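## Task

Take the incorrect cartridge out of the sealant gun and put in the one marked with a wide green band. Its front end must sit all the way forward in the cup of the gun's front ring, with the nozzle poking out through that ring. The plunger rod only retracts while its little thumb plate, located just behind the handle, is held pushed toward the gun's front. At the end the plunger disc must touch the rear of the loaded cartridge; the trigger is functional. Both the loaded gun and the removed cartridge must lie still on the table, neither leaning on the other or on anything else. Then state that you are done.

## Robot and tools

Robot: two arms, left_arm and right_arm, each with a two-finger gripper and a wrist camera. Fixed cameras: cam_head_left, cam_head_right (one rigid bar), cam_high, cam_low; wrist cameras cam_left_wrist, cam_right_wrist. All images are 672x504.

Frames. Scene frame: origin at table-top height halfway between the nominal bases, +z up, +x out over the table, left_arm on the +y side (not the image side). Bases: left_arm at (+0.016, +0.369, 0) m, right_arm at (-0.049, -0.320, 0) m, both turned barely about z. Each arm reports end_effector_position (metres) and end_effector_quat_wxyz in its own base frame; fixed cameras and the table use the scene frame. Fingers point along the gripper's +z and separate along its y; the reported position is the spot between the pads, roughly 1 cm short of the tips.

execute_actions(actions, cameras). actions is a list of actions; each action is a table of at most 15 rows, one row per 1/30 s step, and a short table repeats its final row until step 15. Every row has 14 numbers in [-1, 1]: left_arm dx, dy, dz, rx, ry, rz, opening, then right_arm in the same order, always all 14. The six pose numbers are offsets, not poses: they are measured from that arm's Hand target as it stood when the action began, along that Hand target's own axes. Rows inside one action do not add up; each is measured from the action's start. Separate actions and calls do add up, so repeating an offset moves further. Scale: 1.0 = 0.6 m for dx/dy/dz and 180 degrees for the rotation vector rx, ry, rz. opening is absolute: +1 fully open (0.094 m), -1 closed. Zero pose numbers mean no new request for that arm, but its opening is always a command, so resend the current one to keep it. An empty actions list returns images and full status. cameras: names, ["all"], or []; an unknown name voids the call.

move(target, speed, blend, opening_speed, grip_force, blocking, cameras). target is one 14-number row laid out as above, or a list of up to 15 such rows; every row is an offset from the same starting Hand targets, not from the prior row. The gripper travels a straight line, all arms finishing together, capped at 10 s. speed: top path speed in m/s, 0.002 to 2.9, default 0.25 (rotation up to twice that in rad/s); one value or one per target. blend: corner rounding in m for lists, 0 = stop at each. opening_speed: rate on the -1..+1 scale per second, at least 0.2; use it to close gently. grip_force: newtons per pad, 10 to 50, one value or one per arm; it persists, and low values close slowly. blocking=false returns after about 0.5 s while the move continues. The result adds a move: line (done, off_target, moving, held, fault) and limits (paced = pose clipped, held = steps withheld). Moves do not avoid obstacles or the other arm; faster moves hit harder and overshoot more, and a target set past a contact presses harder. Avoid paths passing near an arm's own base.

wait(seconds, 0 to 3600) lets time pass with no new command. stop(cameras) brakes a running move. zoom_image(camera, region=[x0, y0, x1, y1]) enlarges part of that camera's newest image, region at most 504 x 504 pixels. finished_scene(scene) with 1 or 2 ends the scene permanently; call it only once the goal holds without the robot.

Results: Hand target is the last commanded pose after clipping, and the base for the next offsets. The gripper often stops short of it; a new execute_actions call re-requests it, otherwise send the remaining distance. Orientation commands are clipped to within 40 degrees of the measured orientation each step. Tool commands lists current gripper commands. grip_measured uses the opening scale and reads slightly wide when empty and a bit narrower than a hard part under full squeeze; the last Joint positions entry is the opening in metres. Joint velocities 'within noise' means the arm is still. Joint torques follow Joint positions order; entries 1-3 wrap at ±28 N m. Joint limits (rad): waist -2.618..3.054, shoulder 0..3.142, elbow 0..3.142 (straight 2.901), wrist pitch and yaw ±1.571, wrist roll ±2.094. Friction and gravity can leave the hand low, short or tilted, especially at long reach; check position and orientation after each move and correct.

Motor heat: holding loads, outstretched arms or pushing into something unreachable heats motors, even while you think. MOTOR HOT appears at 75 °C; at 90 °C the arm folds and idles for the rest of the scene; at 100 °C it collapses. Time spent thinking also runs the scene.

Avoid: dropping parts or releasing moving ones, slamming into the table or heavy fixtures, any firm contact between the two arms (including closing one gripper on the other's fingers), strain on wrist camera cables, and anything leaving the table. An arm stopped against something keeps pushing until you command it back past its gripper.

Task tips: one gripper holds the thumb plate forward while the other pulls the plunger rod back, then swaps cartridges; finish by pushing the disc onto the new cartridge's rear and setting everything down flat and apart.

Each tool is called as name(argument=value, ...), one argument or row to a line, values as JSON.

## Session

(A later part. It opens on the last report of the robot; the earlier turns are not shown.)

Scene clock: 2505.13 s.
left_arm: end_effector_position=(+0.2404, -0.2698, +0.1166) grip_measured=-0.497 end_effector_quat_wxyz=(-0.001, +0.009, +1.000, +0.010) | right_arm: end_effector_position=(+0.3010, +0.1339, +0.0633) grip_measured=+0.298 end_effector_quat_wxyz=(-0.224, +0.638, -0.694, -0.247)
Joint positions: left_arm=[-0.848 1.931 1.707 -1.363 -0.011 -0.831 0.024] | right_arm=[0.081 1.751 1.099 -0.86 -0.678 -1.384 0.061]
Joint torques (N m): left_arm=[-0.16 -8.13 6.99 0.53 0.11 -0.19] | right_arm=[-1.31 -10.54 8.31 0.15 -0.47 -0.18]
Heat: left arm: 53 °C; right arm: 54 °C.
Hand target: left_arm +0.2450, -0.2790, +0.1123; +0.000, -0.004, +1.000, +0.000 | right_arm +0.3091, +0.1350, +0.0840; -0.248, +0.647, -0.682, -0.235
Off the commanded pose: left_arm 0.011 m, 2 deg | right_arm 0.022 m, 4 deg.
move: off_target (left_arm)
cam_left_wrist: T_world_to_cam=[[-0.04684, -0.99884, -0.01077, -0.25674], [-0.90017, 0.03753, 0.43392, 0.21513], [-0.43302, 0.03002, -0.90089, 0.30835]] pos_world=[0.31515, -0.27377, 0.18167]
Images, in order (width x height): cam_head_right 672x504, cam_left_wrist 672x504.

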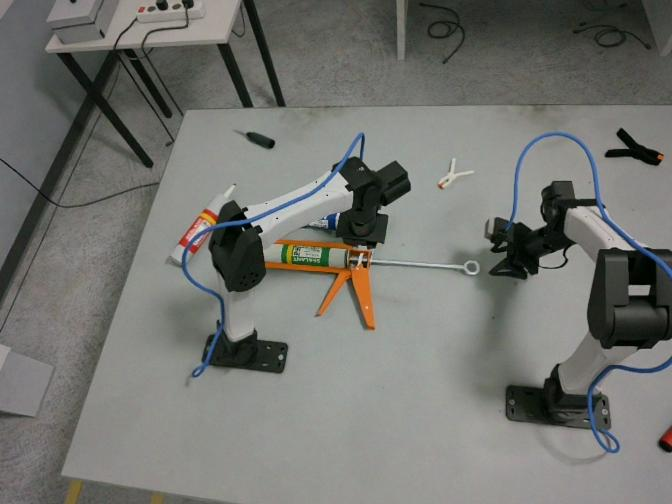

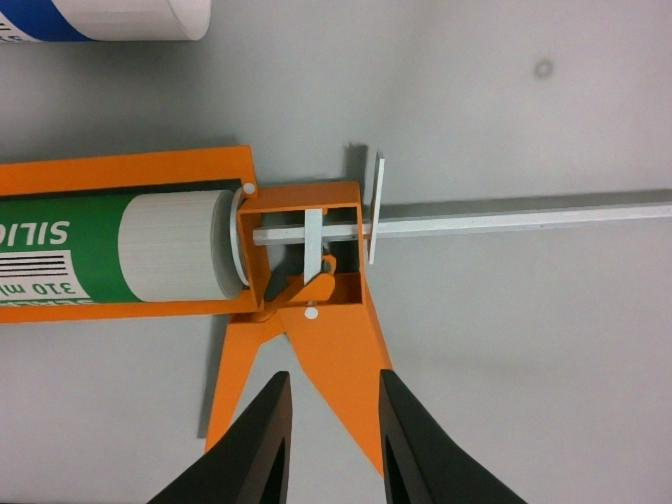

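zoom_image(
  camera="cam_left_wrist",
  region=[150, 130, 430, 340],
)

Scaled by 1.800 from the camera's image (finer frame: 960x720).

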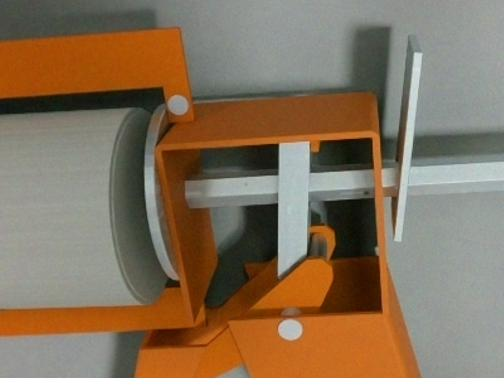

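move(
  target=[
    [-0.0311,-0.0131,0.0872,0,0,-0.011,-0.68,0,0,0,0,0,0,0.3],
  ],
  speed=0.12,
  cameras=["cam_left_wrist"],
)

zoom_image(
  camera="cam_left_wrist",
  region=[180, 100, 520, 504],
)

Scene clock: 2575.00 s.
left_arm: end_effector_position=(+0.2601, -0.2832, +0.0690) grip_measured=-0.677 end_effector_quat_wxyz=(+0.003, -0.005, +1.000, +0.004) | right_arm: end_effector_position=(+0.3010, +0.1339, +0.0633) grip_measured=+0.298 end_effector_quat_wxyz=(-0.224, +0.638, -0.694, -0.247)
Joint positions: left_arm=[-0.833 2.022 1.646 -1.197 -0.011 -0.842 0.015] | right_arm=[0.081 1.751 1.099 -0.86 -0.678 -1.384 0.061]
Joint torques (N m): left_arm=[0.91 -9.18 5.38 0.59 0.11 -0.22] | right_arm=[-1.28 -10.45 8.39 0.17 -0.46 -0.13]
Heat: left arm: 51 °C; right arm: 54 °C.
Hand target: left_arm +0.2638, -0.2868, +0.0600; +0.000, -0.021, +1.000, +0.000 | right_arm +0.3091, +0.1350, +0.0840; -0.248, +0.647, -0.682, -0.235
Off the commanded pose: left_arm 0.010 m, 2 deg | right_arm 0.022 m, 4 deg.
move: done
cam_left_wrist: T_world_to_cam=[[-0.02073, -0.99979, -0.0008, -0.27744], [-0.90492, 0.01843, 0.42519, 0.25041], [-0.42509, 0.00954, -0.9051, 0.26681]] pos_world=[0.33426, -0.28453, 0.13479]

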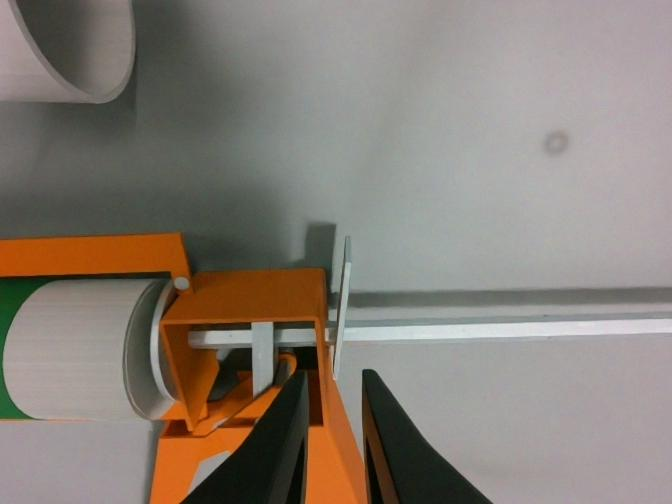

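Scaled by 1.248 from the camera's image (finer frame: 960x720).

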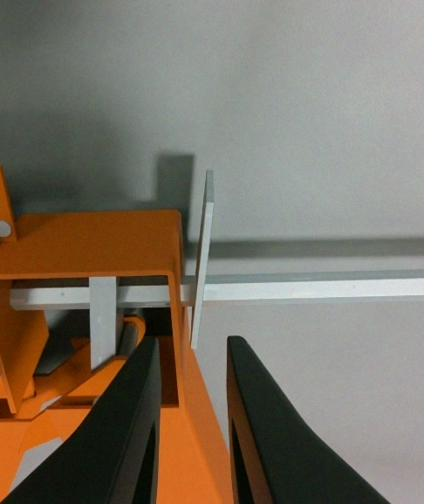

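move(
  target=[
    [0,0,0.03,0,0,0,-0.68,0,0,0,0,0,0,0.3],
  ],
  speed=0.08,
  cameras=["cam_left_wrist"],
)

zoom_image(
  camera="cam_left_wrist",
  region=[180, 250, 520, 504],
)

Scene clock: 2599.23 s.
left_arm: end_effector_position=(+0.2597, -0.2849, +0.0517) grip_measured=-0.677 end_effector_quat_wxyz=(+0.003, -0.003, +1.000, +0.003) | right_arm: end_effector_position=(+0.3010, +0.1339, +0.0633) grip_measured=+0.298 end_effector_quat_wxyz=(-0.224, +0.638, -0.694, -0.247)
Joint positions: left_arm=[-0.836 2.036 1.597 -1.133 -0.009 -0.842 0.015] | right_arm=[0.081 1.751 1.099 -0.86 -0.678 -1.384 0.061]
Joint torques (N m): left_arm=[1.02 -9.2 5.11 0.62 0.09 -0.21] | right_arm=[-1.22 -10.48 8.57 0.11 -0.44 -0.22]
Heat: left arm: 53 °C; right arm: 54 °C.
Hand target: left_arm +0.2638, -0.2868, +0.0420; +0.000, -0.021, +1.000, +0.000 | right_arm +0.3091, +0.1350, +0.0840; -0.248, +0.647, -0.682, -0.235
Off the commanded pose: left_arm 0.011 m, 2 deg | right_arm 0.022 m, 4 deg.
move: off_target (left_arm)
cam_left_wrist: T_world_to_cam=[[-0.0237, -0.99972, 0.00136, -0.27851], [-0.90481, 0.02203, 0.42525, 0.25843], [-0.42516, 0.00885, -0.90507, 0.25082]] pos_world=[0.33386, -0.28634, 0.11749]

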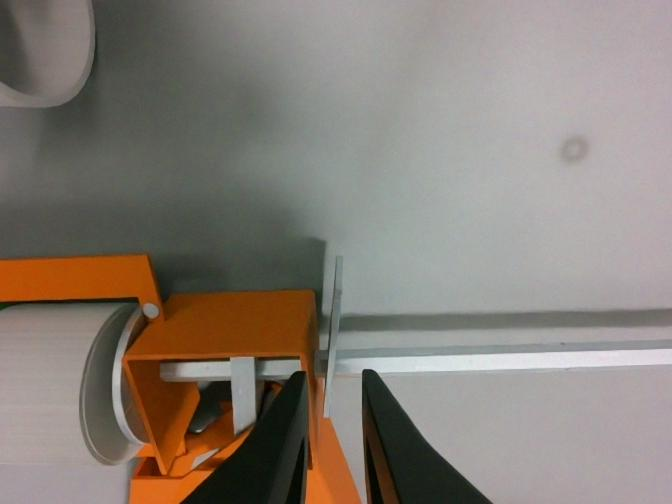

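Scaled by 1.482 from the camera's image (finer frame: 960x720).

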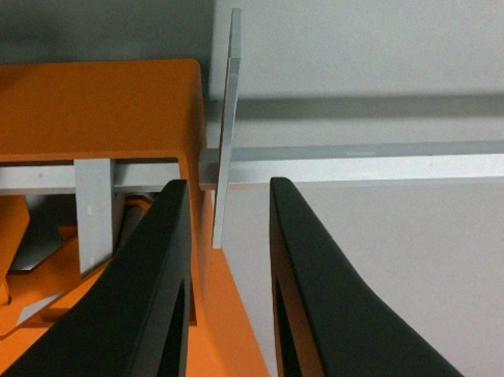

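move(
  target=[
    [0.0018,0.0101,-0.025,0,0,0,-0.67,0,0,0,0,0,0,0.3],
  ],
  speed=0.08,
  cameras=["cam_left_wrist"],
)

Scene clock: 2615.77 s.
left_arm: end_effector_position=(+0.2623, -0.2825, +0.0517) grip_measured=-0.673 end_effector_quat_wxyz=(+0.003, -0.008, +1.000, +0.003) | right_arm: end_effector_position=(+0.3010, +0.1339, +0.0633) grip_measured=+0.298 end_effector_quat_wxyz=(-0.224, +0.638, -0.694, -0.247)
Joint positions: left_arm=[-0.827 2.036 1.597 -1.133 -0.009 -0.842 0.015] | right_arm=[0.081 1.751 1.099 -0.86 -0.678 -1.384 0.061]
Joint torques (N m): left_arm=[1.07 -11.7 6.26 0.21 0.14 -0.11] | right_arm=[-1.2 -10.55 8.21 0.15 -0.49 -0.16]
Heat: left arm: 56 °C; right arm: 54 °C.
Hand target: left_arm +0.2624, -0.2808, +0.0570; +0.000, -0.021, +1.000, +0.000 | right_arm +0.3091, +0.1350, +0.0840; -0.248, +0.647, -0.682, -0.235
Off the commanded pose: left_arm 0.006 m, 2 deg | right_arm 0.022 m, 4 deg.
move: done
cam_left_wrist: T_world_to_cam=[[-0.01453, -0.99989, 0.0014, -0.27847], [-0.90499, 0.01375, 0.42522, 0.25843], [-0.4252, 0.00492, -0.90509, 0.2508]] pos_world=[0.33647, -0.28323, 0.11749]

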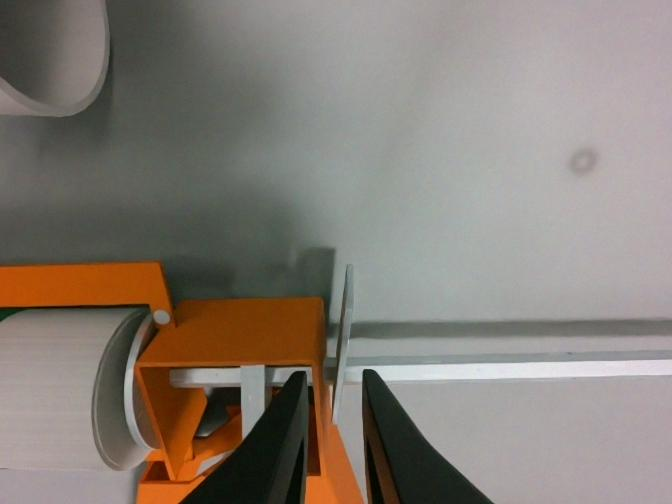

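move(
  target=[
    [0.003,0.0015,0.03,0,0,0,-0.67,0,0,0,0,0,0,0.3],
  ],
  speed=0.06,
  cameras=["cam_left_wrist"],
)

zoom_image(
  camera="cam_left_wrist",
  region=[180, 250, 520, 504],
)

Scene clock: 2635.07 s.
left_arm: end_effector_position=(+0.2564, -0.2778, +0.0408) grip_measured=-0.673 end_effector_quat_wxyz=(-0.003, -0.006, +1.000, +0.011) | right_arm: end_effector_position=(+0.3010, +0.1339, +0.0633) grip_measured=+0.298 end_effector_quat_wxyz=(-0.224, +0.638, -0.694, -0.247)
Joint positions: left_arm=[-0.83 2.036 1.553 -1.108 -0.009 -0.842 0.015] | right_arm=[0.081 1.751 1.099 -0.86 -0.678 -1.384 0.061]
Joint torques (N m): left_arm=[0.87 -10.96 4.92 0.57 0.1 -0.15] | right_arm=[-1.24 -10.5 8.47 0.08 -0.47 -0.2]
Heat: left arm: 61 °C; right arm: 54 °C.
Hand target: left_arm +0.2606, -0.2799, +0.0390; +0.000, -0.021, +1.000, +0.000 | right_arm +0.3091, +0.1350, +0.0840; -0.248, +0.647, -0.682, -0.235
Off the commanded pose: left_arm 0.005 m, 2 deg | right_arm 0.022 m, 4 deg.
move: done
cam_left_wrist: T_world_to_cam=[[-0.01769, -0.99976, -0.01308, -0.27241], [-0.89911, 0.01018, 0.43759, 0.25467], [-0.43735, 0.0195, -0.89908, 0.24533]] pos_world=[0.33146, -0.27972, 0.10557]

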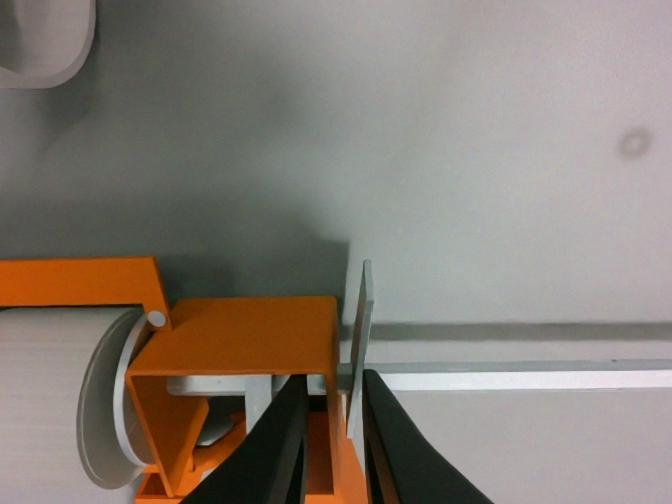

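Scaled by 1.482 from the camera's image (finer frame: 960x720).

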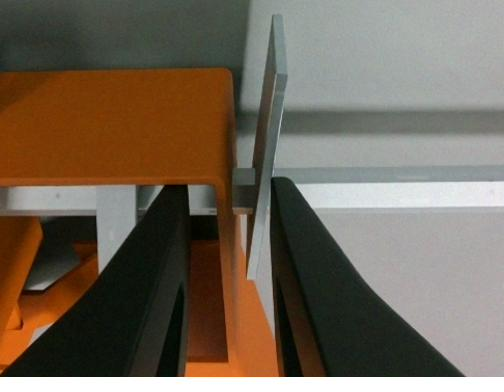

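move(
  target=[
    [-0.0037,-0.0063,-0.03,0,0,0,-0.67,0,0,0,0,0,0,0.3],
    [-0.0037,-0.0063,0.012,0,0,0,-0.67,0,0,0,0,0,0,0.3],
  ],
  speed=0.08,
  cameras=["cam_left_wrist"],
)

zoom_image(
  camera="cam_left_wrist",
  region=[180, 250, 520, 504],
)

Scene clock: 2653.80 s.
left_arm: end_effector_position=(+0.2601, -0.2819, +0.0447) grip_measured=-0.673 end_effector_quat_wxyz=(+0.003, -0.006, +1.000, +0.003) | right_arm: end_effector_position=(+0.3010, +0.1339, +0.0633) grip_measured=+0.298 end_effector_quat_wxyz=(-0.224, +0.638, -0.694, -0.247)
Joint positions: left_arm=[-0.83 2.034 1.566 -1.104 -0.009 -0.842 0.015] | right_arm=[0.081 1.751 1.099 -0.86 -0.678 -1.384 0.061]
Joint torques (N m): left_arm=[0.58 -9.14 4.15 0.71 0.11 -0.16] | right_arm=[-1.14 -10.55 8.46 0.14 -0.46 -0.16]
Heat: left arm: 63 °C; right arm: 54 °C.
Hand target: left_arm +0.2630, -0.2836, +0.0318; +0.000, -0.021, +1.000, +0.000 | right_arm +0.3091, +0.1350, +0.0840; -0.248, +0.647, -0.682, -0.235
Off the commanded pose: left_arm 0.013 m, 2 deg | right_arm 0.022 m, 4 deg.
move: off_target (left_arm)
cam_left_wrist: T_world_to_cam=[[-0.01762, -0.99984, 0.0014, -0.27705], [-0.90494, 0.01654, 0.42523, 0.26027], [-0.42519, 0.00623, -0.90509, 0.24394]] pos_world=[0.33437, -0.28283, 0.11049]

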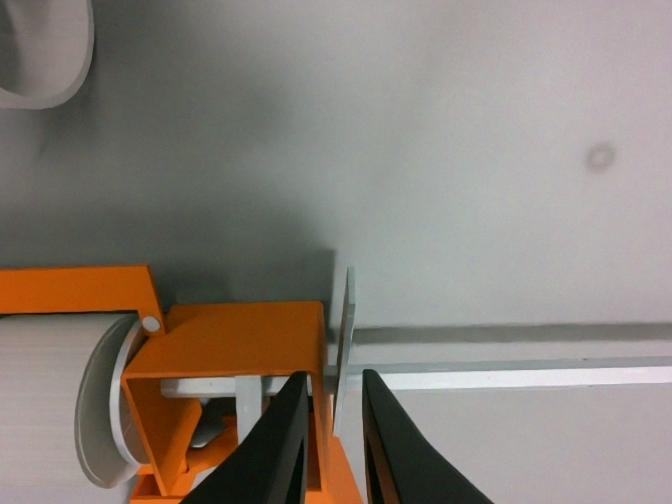

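Scaled by 1.482 from the camera's image (finer frame: 960x720).

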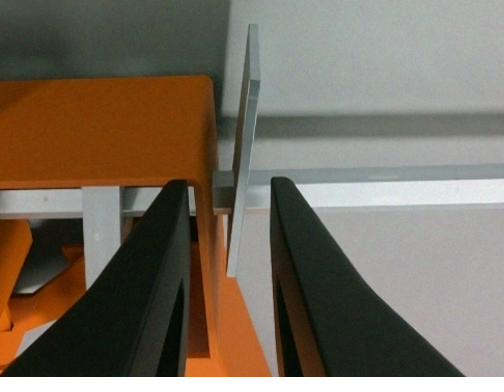

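move(
  target=[
    [0.000,0.0015,0.02,0,0,0,-0.67,0,0,0,0,0,0,0.3],
  ],
  speed=0.06,
  cameras=["cam_left_wrist","cam_low"],
)

zoom_image(
  camera="cam_left_wrist",
  region=[180, 250, 520, 504],
)

Scene clock: 2664.90 s.
left_arm: end_effector_position=(+0.2680, -0.2824, +0.0388) grip_measured=-0.672 end_effector_quat_wxyz=(+0.017, -0.011, +1.000, -0.004) | right_arm: end_effector_position=(+0.3010, +0.1339, +0.0633) grip_measured=+0.298 end_effector_quat_wxyz=(-0.224, +0.638, -0.694, -0.247)
Joint positions: left_arm=[-0.821 2.034 1.542 -1.05 -0.02 -0.842 0.015] | right_arm=[0.081 1.751 1.099 -0.86 -0.678 -1.384 0.061]
Joint torques (N m): left_arm=[0.84 -8.43 3.44 0.72 0.09 -0.15] | right_arm=[-1.22 -10.41 8.34 0.16 -0.47 -0.19]
Heat: left arm: 62 °C; right arm: 54 °C.
Hand target: left_arm +0.2630, -0.2827, +0.0198; +0.000, -0.021, +1.000, +0.000 | right_arm +0.3091, +0.1350, +0.0840; -0.248, +0.647, -0.682, -0.235
Off the commanded pose: left_arm 0.020 m, 2 deg | right_arm 0.022 m, 4 deg.
move: off_target (left_arm)
cam_left_wrist: T_world_to_cam=[[-0.00847, -0.99985, 0.01513, -0.28041], [-0.91649, 0.01381, 0.39983, 0.27321], [-0.39998, -0.01048, -0.91647, 0.23093]] pos_world=[0.34038, -0.28172, 0.10665]
Images, in order (width x height): cam_low 672x504, cam_left_wrist 672x504.

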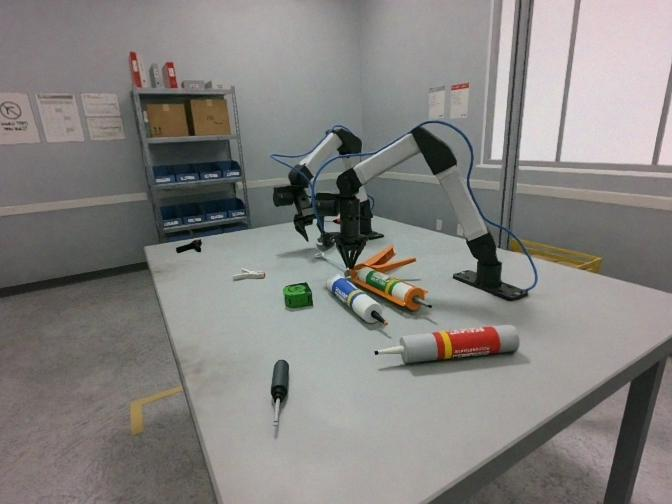

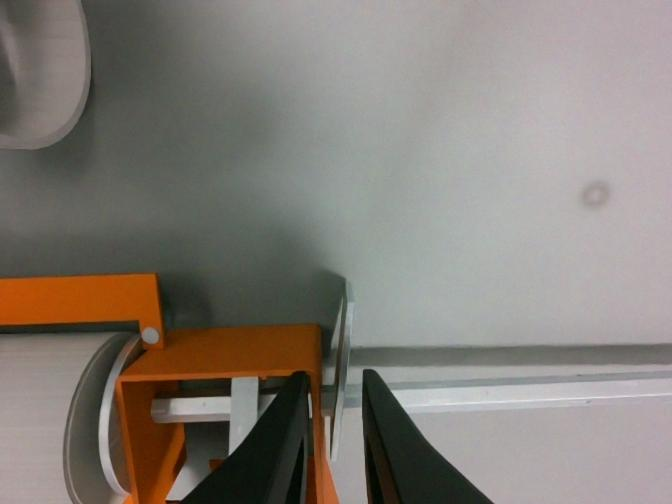

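Scaled by 1.482 from the camera's image (finer frame: 960x720).

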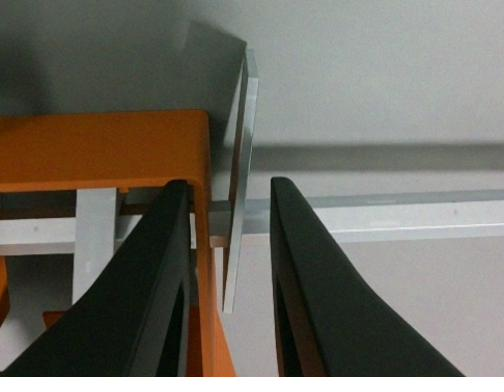

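move(
  target=[
    [0.000,0,-0.07,0,0,0,-0.67,0,0,0,0,0,0,0.3],
  ],
  speed=0.08,
  cameras=["cam_left_wrist"],
)

zoom_image(
  camera="cam_left_wrist",
  region=[180, 250, 520, 504],
)

Scene clock: 2675.20 s.
left_arm: end_effector_position=(+0.2592, -0.2804, +0.0510) grip_measured=-0.672 end_effector_quat_wxyz=(-0.002, -0.007, +1.000, +0.008) | right_arm: end_effector_position=(+0.3010, +0.1339, +0.0633) grip_measured=+0.298 end_effector_quat_wxyz=(-0.224, +0.638, -0.694, -0.247)
Joint positions: left_arm=[-0.828 2.036 1.594 -1.143 -0.008 -0.842 0.015] | right_arm=[0.081 1.751 1.099 -0.86 -0.678 -1.384 0.061]
Joint velocities: left_arm=[within noise] | right_arm=[0.007 0.002 -0.046 -0.022 -0.051 0.037 0]
Joint torques (N m): left_arm=[1.21 -11.59 8.54 0.09 0.11 -0.14] | right_arm=[-1.14 -10.51 8.27 0.15 -0.51 -0.17]
Heat: left arm: 61 °C; right arm: 54 °C.
Hand target: left_arm +0.2629, -0.2827, +0.0618; +0.000, -0.021, +1.000, +0.000 | right_arm +0.3091, +0.1350, +0.0840; -0.248, +0.647, -0.682, -0.235
Off the commanded pose: left_arm 0.012 m, 2 deg | right_arm 0.022 m, 4 deg.
move: off_target (left_arm)
cam_left_wrist: T_world_to_cam=[[-0.0161, -0.99984, -0.00756, -0.27562], [-0.90043, 0.01121, 0.43485, 0.25362], [-0.4347, 0.01381, -0.90047, 0.25358]] pos_world=[0.33416, -0.28192, 0.11597]

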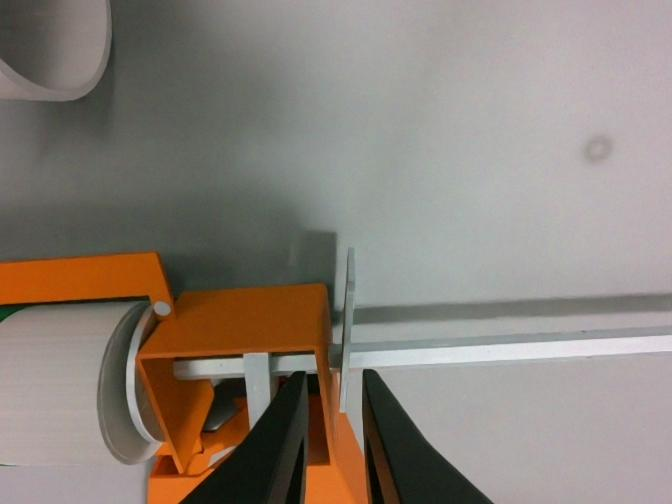

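Scaled by 1.482 from the camera's image (finer frame: 960x720).

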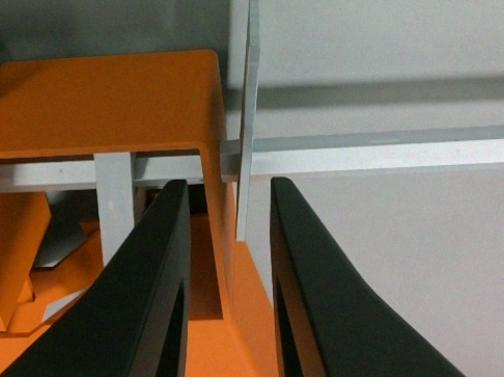

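move(
  target=[
    [-0.0138,0,-0.0572,0,0,0,-0.67,0,0,0,0,0,0,0.3],
    [-0.0138,0,0.0222,0,0,0,-0.67,0,0,0,0,0,0,0.3],
  ],
  speed=0.1,
  cameras=["cam_left_wrist"],
)

zoom_image(
  camera="cam_left_wrist",
  region=[180, 250, 520, 504],
)

Scene clock: 2766.63 s.
left_arm: end_effector_position=(+0.2673, -0.2813, +0.0593) grip_measured=-0.672 end_effector_quat_wxyz=(+0.004, -0.014, +1.000, +0.001) | right_arm: end_effector_position=(+0.3010, +0.1339, +0.0633) grip_measured=+0.298 end_effector_quat_wxyz=(-0.224, +0.638, -0.694, -0.247)
Joint positions: left_arm=[-0.814 2.036 1.628 -1.159 -0.008 -0.842 0.015] | right_arm=[0.081 1.751 1.099 -0.86 -0.678 -1.384 0.061]
Joint torques (N m): left_arm=[1.11 -9.14 5.12 0.64 0.1 0.04] | right_arm=[-1.18 -10.5 8.32 0.17 -0.45 -0.17]
Heat: left arm: 67 °C; right arm: 54 °C.
Hand target: left_arm +0.2712, -0.2824, +0.0485; +0.000, -0.021, +1.000, +0.000 | right_arm +0.3091, +0.1350, +0.0840; -0.248, +0.647, -0.682, -0.235
Off the commanded pose: left_arm 0.012 m, 1 deg | right_arm 0.022 m, 4 deg.
move: off_target (left_arm)
cam_left_wrist: T_world_to_cam=[[-0.00228, -0.99998, 0.00573, -0.28074], [-0.90592, 0.00449, 0.42342, 0.25746], [-0.42344, -0.00422, -0.90592, 0.25687]] pos_world=[0.34137, -0.28081, 0.1253]

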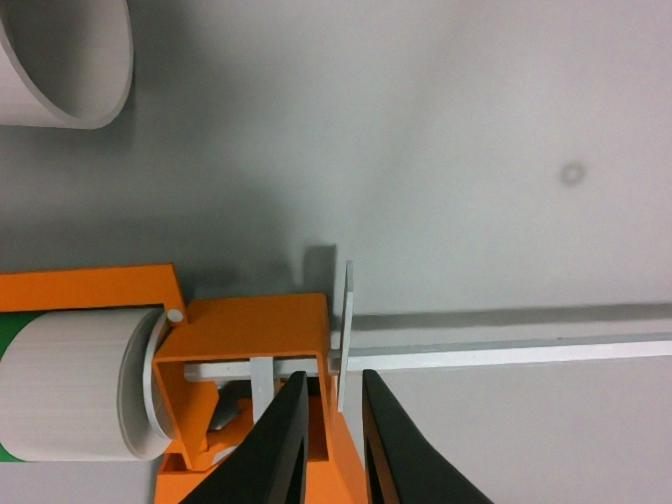

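Scaled by 1.482 from the camera's image (finer frame: 960x720).

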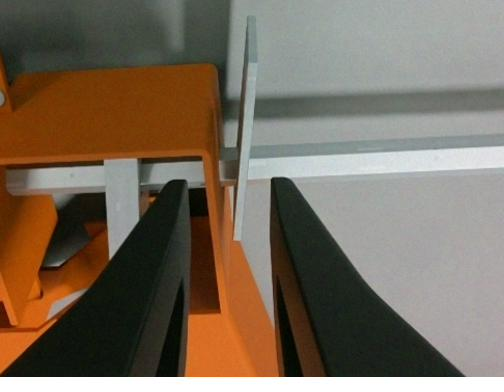

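move(
  target=[
    [0,0,0.0225,0,0,0,-0.67,0,0,0,0,0,0,0.3],
  ],
  speed=0.08,
  cameras=["cam_left_wrist"],
)

zoom_image(
  camera="cam_left_wrist",
  region=[180, 250, 520, 504],
)

Scene clock: 2776.90 s.
left_arm: end_effector_position=(+0.2659, -0.2807, +0.0459) grip_measured=-0.672 end_effector_quat_wxyz=(+0.002, -0.013, +1.000, +0.003) | right_arm: end_effector_position=(+0.3010, +0.1339, +0.0633) grip_measured=+0.298 end_effector_quat_wxyz=(-0.224, +0.638, -0.694, -0.247)
Joint positions: left_arm=[-0.816 2.046 1.589 -1.116 -0.008 -0.842 0.015] | right_arm=[0.081 1.751 1.099 -0.86 -0.678 -1.384 0.061]
Joint torques (N m): left_arm=[1.02 -9.07 5.07 0.67 0.11 0.05] | right_arm=[-1.14 -10.52 8.43 0.19 -0.43 -0.17]
Heat: left arm: 66 °C; right arm: 54 °C.
Hand target: left_arm +0.2712, -0.2824, +0.0350; +0.000, -0.021, +1.000, +0.000 | right_arm +0.3091, +0.1350, +0.0840; -0.248, +0.647, -0.682, -0.235
Off the commanded pose: left_arm 0.012 m, 1 deg | right_arm 0.022 m, 4 deg.
move: off_target (left_arm)
cam_left_wrist: T_world_to_cam=[[-0.00379, -0.99999, 0.00127, -0.27946], [-0.90413, 0.00397, 0.42725, 0.26112], [-0.42725, 0.00047, -0.90413, 0.24632]] pos_world=[0.34027, -0.28061, 0.11149]

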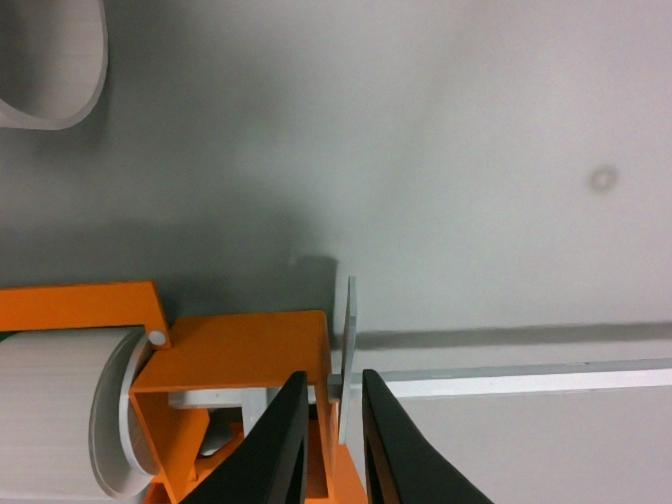

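Scaled by 1.482 from the camera's image (finer frame: 960x720).

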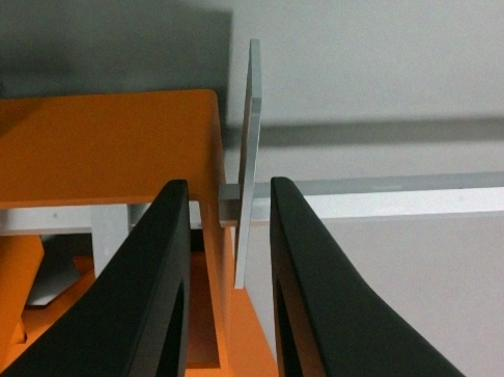

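move(
  target=[
    [0.0085,0.0002,-0.1018,0,0,0,-0.67,0,0,0,0,0,0,0.3],
    [0.0085,0.0002,-0.0225,0,0,0,-0.67,0,0,0,0,0,0,0.3],
    [0.0085,0.0002,0,0,0,0,-0.67,0,0,0,0,0,0,0.3],
  ],
  speed=0.1,
  cameras=["cam_left_wrist"],
)

zoom_image(
  camera="cam_left_wrist",
  region=[180, 250, 520, 504],
)

Scene clock: 2793.80 s.
left_arm: end_effector_position=(+0.2639, -0.2786, +0.0448) grip_measured=-0.672 end_effector_quat_wxyz=(-0.002, -0.013, +1.000, +0.007) | right_arm: end_effector_position=(+0.3010, +0.1339, +0.0633) grip_measured=+0.298 end_effector_quat_wxyz=(-0.224, +0.638, -0.694, -0.247)
Joint positions: left_arm=[-0.816 2.046 1.585 -1.122 -0.008 -0.842 0.015] | right_arm=[0.081 1.751 1.099 -0.86 -0.678 -1.384 0.061]
Joint torques (N m): left_arm=[0.2 -10.13 3.89 0.76 0.11 -0.06] | right_arm=[-1.13 -10.44 8.36 0.13 -0.45 -0.21]
Heat: left arm: 64 °C; right arm: 54 °C.
Hand target: left_arm +0.2661, -0.2825, +0.0350; +0.000, -0.021, +1.000, +0.000 | right_arm +0.3091, +0.1350, +0.0840; -0.248, +0.647, -0.682, -0.235
Off the commanded pose: left_arm 0.011 m, 1 deg | right_arm 0.022 m, 4 deg.
move: off_target (left_arm)
cam_left_wrist: T_world_to_cam=[[-0.00381, -0.99997, -0.00645, -0.277], [-0.90099, 0.00064, 0.43384, 0.25773], [-0.43383, 0.00746, -0.90097, 0.24804]] pos_world=[0.33876, -0.279, 0.10988]

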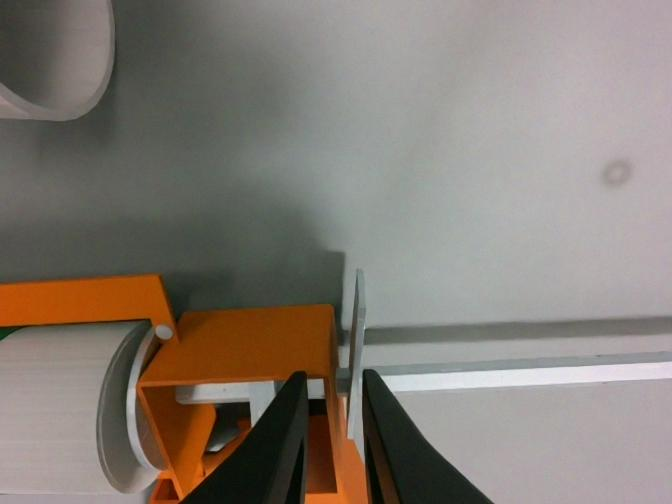

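Scaled by 1.482 from the camera's image (finer frame: 960x720).

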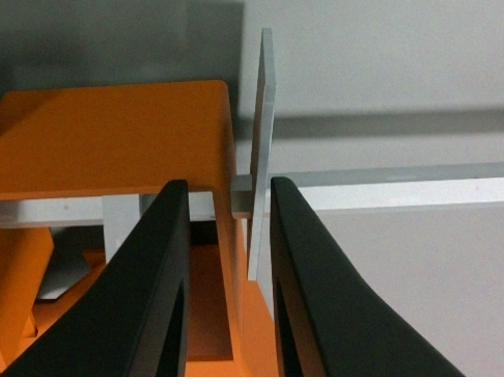

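move(
  target=[
    [-0.0002,-0.0042,-0.1018,0,0,0,-0.67,0,0,0,0,0,0,0.3],
    [-0.0002,-0.0042,-0.0225,0,0,0,-0.67,0,0,0,0,0,0,0.3],
    [-0.0002,-0.0042,0,0,0,0,-0.67,0,0,0,0,0,0,0.3],
  ],
  speed=0.1,
  cameras=["cam_left_wrist"],
)

zoom_image(
  camera="cam_left_wrist",
  region=[180, 250, 520, 504],
)

Scene clock: 2808.67 s.
left_arm: end_effector_position=(+0.2641, -0.2797, +0.0455) grip_measured=-0.672 end_effector_quat_wxyz=(+0.000, -0.012, +1.000, +0.006) | right_arm: end_effector_position=(+0.3010, +0.1339, +0.0633) grip_measured=+0.298 end_effector_quat_wxyz=(-0.224, +0.638, -0.694, -0.247)
Joint positions: left_arm=[-0.817 2.046 1.588 -1.122 -0.008 -0.842 0.015] | right_arm=[0.081 1.751 1.099 -0.86 -0.678 -1.384 0.061]
Joint torques (N m): left_arm=[-0.08 -9.59 4.6 0.69 0.1 -0.12] | right_arm=[-1.24 -10.62 8.31 0.17 -0.45 -0.19]
Heat: left arm: 64 °C; right arm: 54 °C.
Hand target: left_arm +0.2663, -0.2850, +0.0350; +0.000, -0.021, +1.000, +0.000 | right_arm +0.3091, +0.1350, +0.0840; -0.248, +0.647, -0.682, -0.235
Off the commanded pose: left_arm 0.012 m, 1 deg | right_arm 0.022 m, 4 deg.
move: off_target (left_arm)
cam_left_wrist: T_world_to_cam=[[-0.00532, -0.99998, -0.00429, -0.27782], [-0.90189, 0.00294, 0.43195, 0.25859], [-0.43193, 0.00617, -0.90189, 0.24801]] pos_world=[0.33887, -0.28011, 0.11078]

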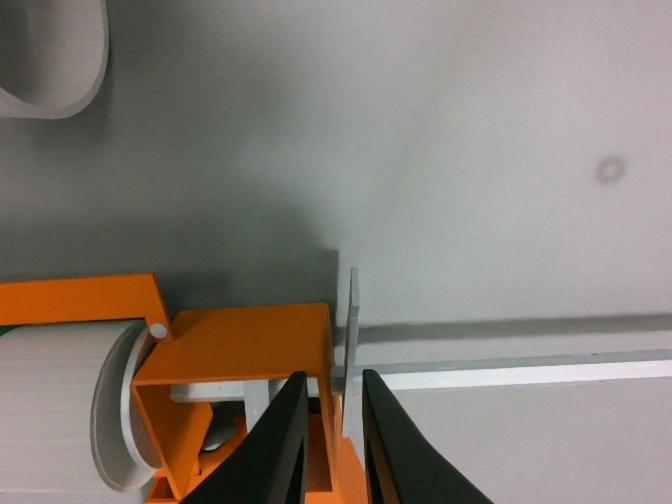

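Scaled by 1.482 from the camera's image (finer frame: 960x720).

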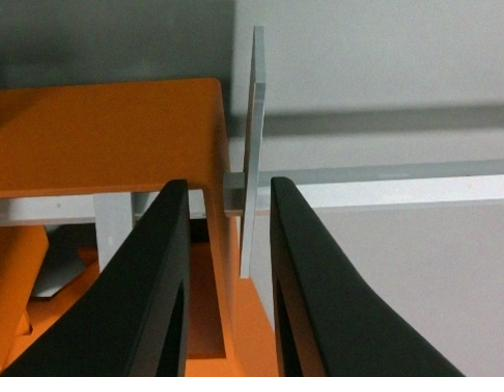

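move(
  target=[
    [0.0042,-0.001,-0.1018,0,0,0,-0.63,0,0,0,0,0,0,0.3],
    [0.0042,-0.001,-0.0225,0,0,0,-0.63,0,0,0,0,0,0,0.3],
    [0.0042,-0.001,0.0,0,0,0,-0.63,0,0,0,0,0,0,0.3],
  ],
  speed=0.1,
  cameras=["cam_left_wrist"],
)

zoom_image(
  camera="cam_left_wrist",
  region=[180, 250, 520, 504],
)

Scene clock: 2826.93 s.
left_arm: end_effector_position=(+0.2596, -0.2795, +0.0429) grip_measured=-0.633 end_effector_quat_wxyz=(-0.005, -0.008, +1.000, +0.010) | right_arm: end_effector_position=(+0.3010, +0.1339, +0.0633) grip_measured=+0.298 end_effector_quat_wxyz=(-0.224, +0.638, -0.694, -0.247)
Joint positions: left_arm=[-0.825 2.046 1.577 -1.122 -0.006 -0.842 0.017] | right_arm=[0.081 1.751 1.099 -0.86 -0.678 -1.384 0.061]
Joint torques (N m): left_arm=[0.06 -9.7 4.94 0.76 0.07 -0.19] | right_arm=[-1.24 -10.51 8.35 0.15 -0.48 -0.21]
Heat: left arm: 63 °C; right arm: 54 °C.
Hand target: left_arm +0.2638, -0.2857, +0.0350; +0.000, -0.021, +1.000, +0.000 | right_arm +0.3091, +0.1350, +0.0840; -0.248, +0.647, -0.682, -0.235
Off the commanded pose: left_arm 0.011 m, 2 deg | right_arm 0.022 m, 4 deg.
move: off_target (left_arm)
cam_left_wrist: T_world_to_cam=[[-0.01305, -0.99986, -0.01097, -0.27533], [-0.89816, 0.0069, 0.43962, 0.25532], [-0.43948, 0.01559, -0.89812, 0.2481]] pos_world=[0.33476, -0.28092, 0.10756]

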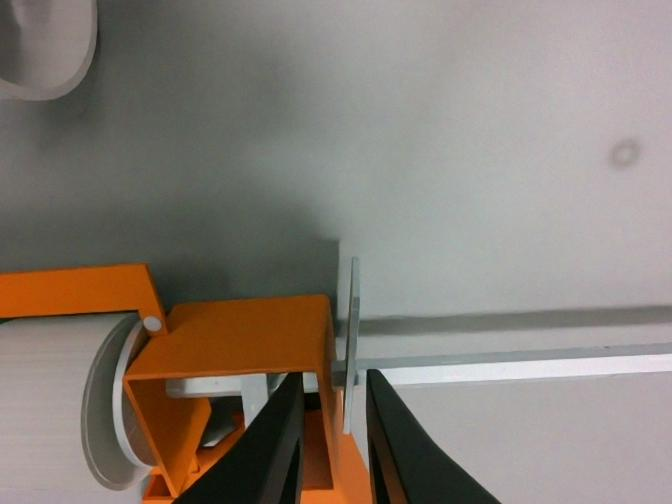

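Scaled by 1.482 from the camera's image (finer frame: 960x720).

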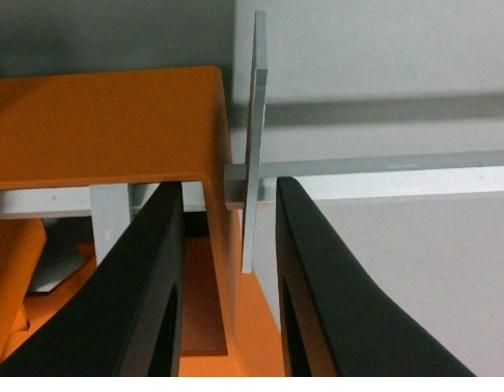

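move(
  target=[
    [-0.0033,-0.0005,0.0205,0,0,0,-0.63,0,0,0,0,0,0,0.3],
  ],
  speed=0.08,
  cameras=["cam_left_wrist"],
)

zoom_image(
  camera="cam_left_wrist",
  region=[180, 250, 520, 504],
)

Scene clock: 2839.13 s.
left_arm: end_effector_position=(+0.2578, -0.2791, +0.0369) grip_measured=-0.633 end_effector_quat_wxyz=(-0.007, -0.012, +1.000, +0.008) | right_arm: end_effector_position=(+0.3010, +0.1339, +0.0633) grip_measured=+0.298 end_effector_quat_wxyz=(-0.224, +0.638, -0.694, -0.247)
Joint positions: left_arm=[-0.825 2.046 1.553 -1.097 0 -0.85 0.017] | right_arm=[0.081 1.751 1.099 -0.86 -0.678 -1.384 0.061]
Joint torques (N m): left_arm=[0.44 -8.21 4.82 0.92 0.06 -0.14] | right_arm=[-1.18 -10.48 8.27 0.15 -0.46 -0.17]
Heat: left arm: 63 °C; right arm: 54 °C.
Hand target: left_arm +0.2658, -0.2859, +0.0227; +0.000, -0.021, +1.000, +0.000 | right_arm +0.3091, +0.1350, +0.0840; -0.248, +0.647, -0.682, -0.235
Off the commanded pose: left_arm 0.018 m, 2 deg | right_arm 0.022 m, 4 deg.
move: off_target (left_arm)
cam_left_wrist: T_world_to_cam=[[-0.00535, -0.99996, -0.00691, -0.27721], [-0.89626, 0.00173, 0.44354, 0.2543], [-0.44351, 0.00857, -0.89623, 0.24086]] pos_world=[0.33326, -0.27971, 0.10116]

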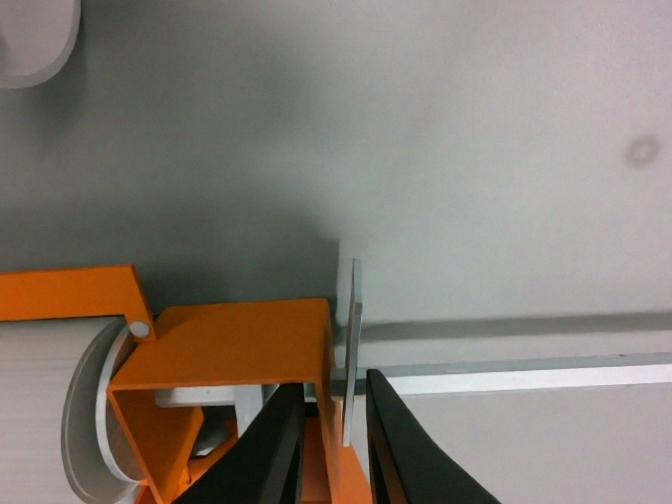

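Scaled by 1.482 from the camera's image (finer frame: 960x720).

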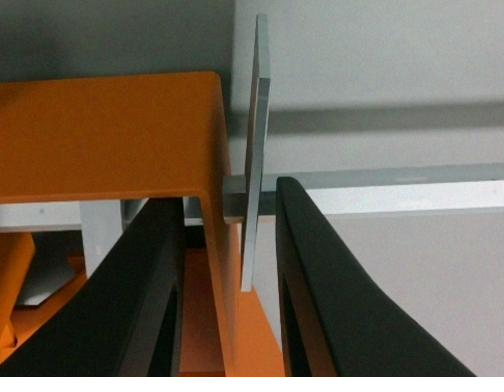

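move(
  target=[
    [0,0,0.004,0,0,0,-0.93,0,0,0,0,0,0,0.3],
  ],
  opening_speed=0.4,
  cameras=["cam_left_wrist","cam_right_wrist"],
)

zoom_image(
  camera="cam_left_wrist",
  region=[40, 240, 520, 504],
)

Scene clock: 2846.33 s.
left_arm: end_effector_position=(+0.2567, -0.2803, +0.0326) grip_measured=-0.886 end_effector_quat_wxyz=(-0.011, -0.015, +1.000, +0.006) | right_arm: end_effector_position=(+0.3010, +0.1339, +0.0633) grip_measured=+0.298 end_effector_quat_wxyz=(-0.224, +0.638, -0.694, -0.247)
Joint positions: left_arm=[-0.825 2.054 1.546 -1.087 0.009 -0.856 0.005] | right_arm=[0.081 1.751 1.099 -0.86 -0.678 -1.384 0.061]
Joint torques (N m): left_arm=[0.39 -8.76 4.82 0.85 -0.04 -0.1] | right_arm=[-1.1 -10.47 8.43 0.15 -0.46 -0.2]
Heat: left arm: 62 °C; right arm: 54 °C.
Hand target: left_arm +0.2658, -0.2859, +0.0203; +0.000, -0.021, +1.000, +0.000 | right_arm +0.3091, +0.1350, +0.0840; -0.248, +0.647, -0.682, -0.235
Off the commanded pose: left_arm 0.016 m, 2 deg | right_arm 0.022 m, 4 deg.
move: off_target (left_arm)
cam_left_wrist: T_world_to_cam=[[0.00099, -0.99999, -0.00302, -0.28023], [-0.89238, -0.00224, 0.45129, 0.25288], [-0.45129, 0.00225, -0.89237, 0.23669]] pos_world=[0.33276, -0.2802, 0.09624]
cam_right_wrist: T_world_to_cam=[[0.99464, -0.07237, -0.07385, -0.28498], [-0.08789, -0.96798, -0.23513, 0.20765], [-0.05447, 0.24036, -0.96915, 0.12978]] pos_world=[0.30878, 0.14919, 0.15355]

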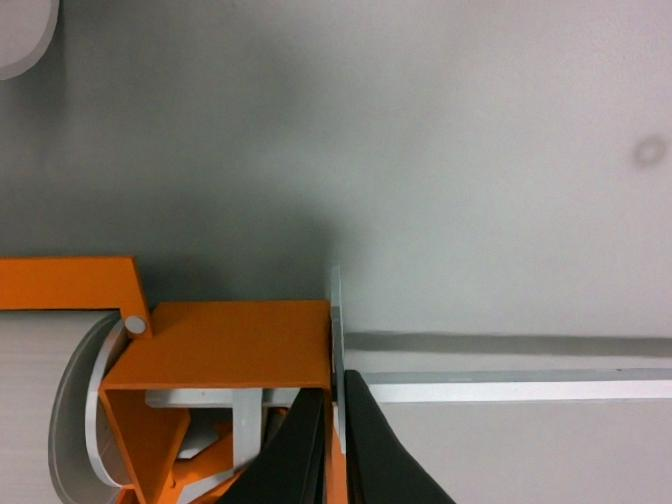

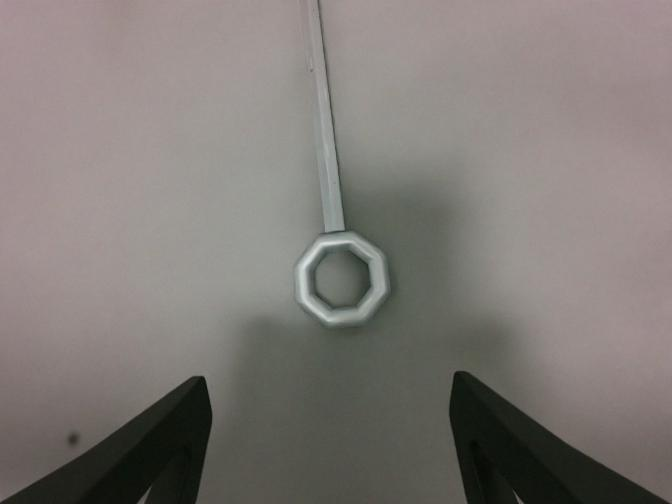

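Scaled by 1.050 from the camera's image (finer frame: 960x720).

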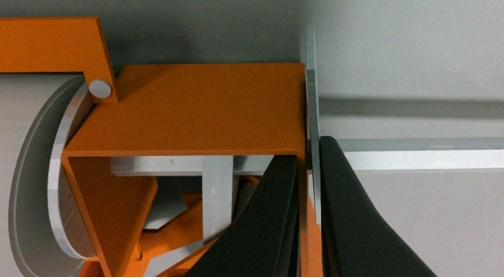

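move(
  target=[
    [0,0,0,0,0,0,-0.93,0.012,0.0007,0.07,-0.0107,0,-0.0128,0.3],
  ],
  speed=0.1,
  cameras=["cam_right_wrist"],
)

Scene clock: 2869.37 s.
left_arm: end_effector_position=(+0.2567, -0.2803, +0.0326) grip_measured=-0.886 end_effector_quat_wxyz=(-0.011, -0.015, +1.000, +0.006) | right_arm: end_effector_position=(+0.3011, +0.1524, +0.0448) grip_measured=+0.298 end_effector_quat_wxyz=(-0.223, +0.659, -0.673, -0.249)
Joint positions: left_arm=[-0.825 2.054 1.546 -1.087 0.009 -0.856 0.005] | right_arm=[0.139 1.8 1.078 -0.773 -0.678 -1.384 0.061]
Joint torques (N m): left_arm=[0.36 -8.92 4.94 0.83 -0.03 -0.06] | right_arm=[0.23 -6.93 5.5 0.74 -0.46 -0.02]
Heat: left arm: 58 °C; right arm: 54 °C.
Hand target: left_arm +0.2658, -0.2859, +0.0203; +0.000, -0.021, +1.000, +0.000 | right_arm +0.3099, +0.1565, +0.0472; -0.242, +0.665, -0.664, -0.242
Off the commanded pose: left_arm 0.016 m, 2 deg | right_arm 0.010 m, 3 deg.
move: off_target (right_arm)
cam_right_wrist: T_world_to_cam=[[0.99826, -0.01415, -0.05719, -0.29589], [-0.02739, -0.9709, -0.23791, 0.20364], [-0.05216, 0.23907, -0.9696, 0.10696]] pos_world=[0.30653, 0.16796, 0.13524]

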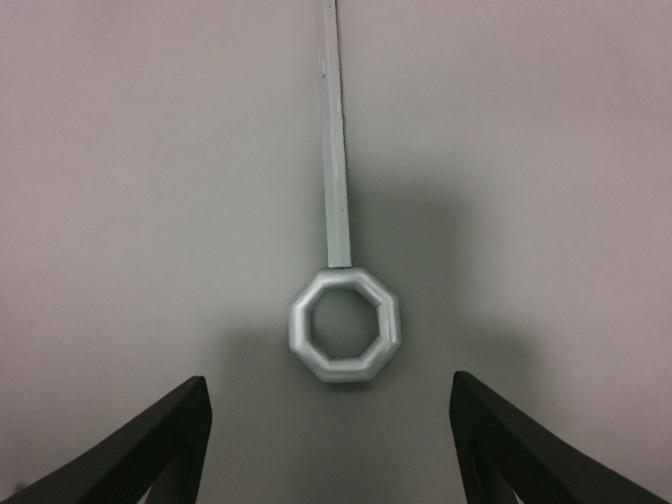

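move(
  target=[
    [0,0,0,0,0,0,-0.93,0.0081,-0.0033,0.0628,0,0,0,0.3],
  ],
  speed=0.06,
  cameras=["cam_right_wrist"],
)

Scene clock: 2885.83 s.
left_arm: end_effector_position=(+0.2567, -0.2803, +0.0326) grip_measured=-0.886 end_effector_quat_wxyz=(-0.011, -0.015, +1.000, +0.006) | right_arm: end_effector_position=(+0.3038, +0.1737, +0.0146) grip_measured=+0.298 end_effector_quat_wxyz=(-0.227, +0.662, -0.669, -0.250)
Joint positions: left_arm=[-0.825 2.054 1.546 -1.087 0.009 -0.856 0.005] | right_arm=[0.202 1.87 1.026 -0.596 -0.678 -1.313 0.061]
Joint torques (N m): left_arm=[0.34 -8.65 4.89 0.83 -0.07 -0.08] | right_arm=[0.47 -7.31 4.83 0.89 -0.4 0.08]
Heat: left arm: 57 °C; right arm: 52 °C.
Hand target: left_arm +0.2658, -0.2859, +0.0203; +0.000, -0.021, +1.000, +0.000 | right_arm +0.3119, +0.1770, +0.0152; -0.242, +0.665, -0.664, -0.242
Off the commanded pose: left_arm 0.016 m, 2 deg | right_arm 0.009 m, 2 deg.
move: done
cam_right_wrist: T_world_to_cam=[[0.99879, -0.00557, -0.04897, -0.30178], [-0.01742, -0.96937, -0.24499, 0.21396], [-0.0461, 0.24554, -0.96829, 0.06981]] pos_world=[0.30836, 0.18859, 0.10524]

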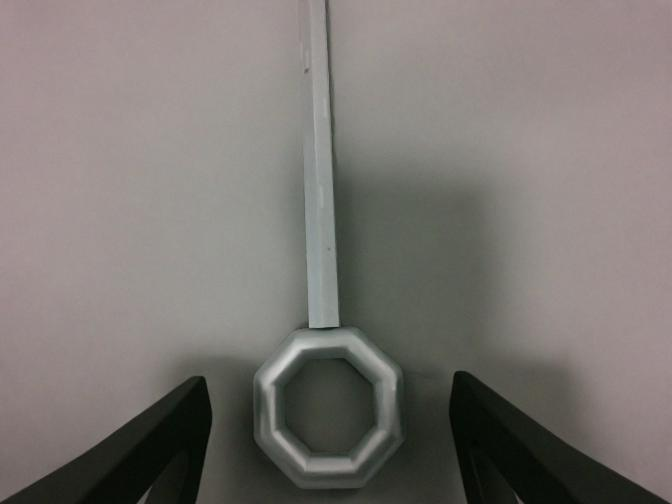

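move(
  target=[
    [0,0,0,0,0,0,-0.93,0,0,0,0,0,0,-0.4],
  ],
  opening_speed=0.5,
  cameras=["cam_right_wrist"],
)

Scene clock: 2893.30 s.
left_arm: end_effector_position=(+0.2567, -0.2803, +0.0326) grip_measured=-0.886 end_effector_quat_wxyz=(-0.011, -0.015, +1.000, +0.006) | right_arm: end_effector_position=(+0.3038, +0.1737, +0.0146) grip_measured=-0.222 end_effector_quat_wxyz=(-0.227, +0.661, -0.670, -0.250)
Joint positions: left_arm=[-0.825 2.054 1.546 -1.087 0.009 -0.856 0.005] | right_arm=[0.202 1.87 1.026 -0.596 -0.678 -1.31 0.037]
Joint torques (N m): left_arm=[0.44 -8.72 4.96 0.84 -0.04 -0.09] | right_arm=[0.51 -7.28 4.68 0.84 -0.38 0.06]
Heat: left arm: 57 °C; right arm: 52 °C.
Hand target: left_arm +0.2658, -0.2859, +0.0203; +0.000, -0.021, +1.000, +0.000 | right_arm +0.3119, +0.1770, +0.0152; -0.242, +0.665, -0.664, -0.242
Off the commanded pose: left_arm 0.016 m, 2 deg | right_arm 0.009 m, 2 deg.
move: done
cam_right_wrist: T_world_to_cam=[[0.99867, -0.00796, -0.05093, -0.30128], [-0.02021, -0.96934, -0.24489, 0.21481], [-0.04742, 0.24559, -0.96821, 0.07021]] pos_world=[0.30855, 0.18859, 0.10524]

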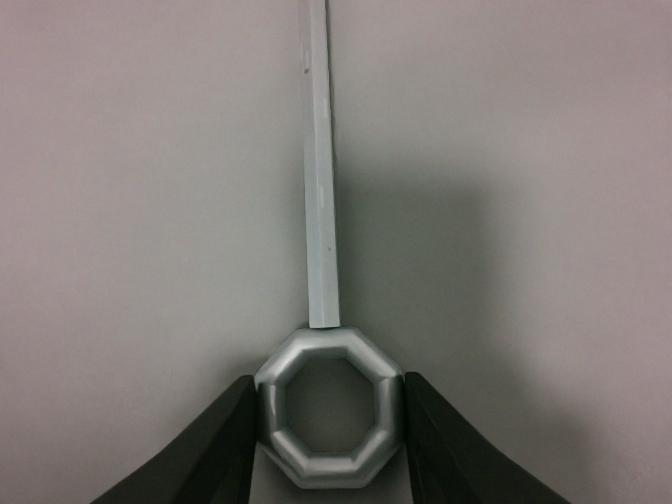

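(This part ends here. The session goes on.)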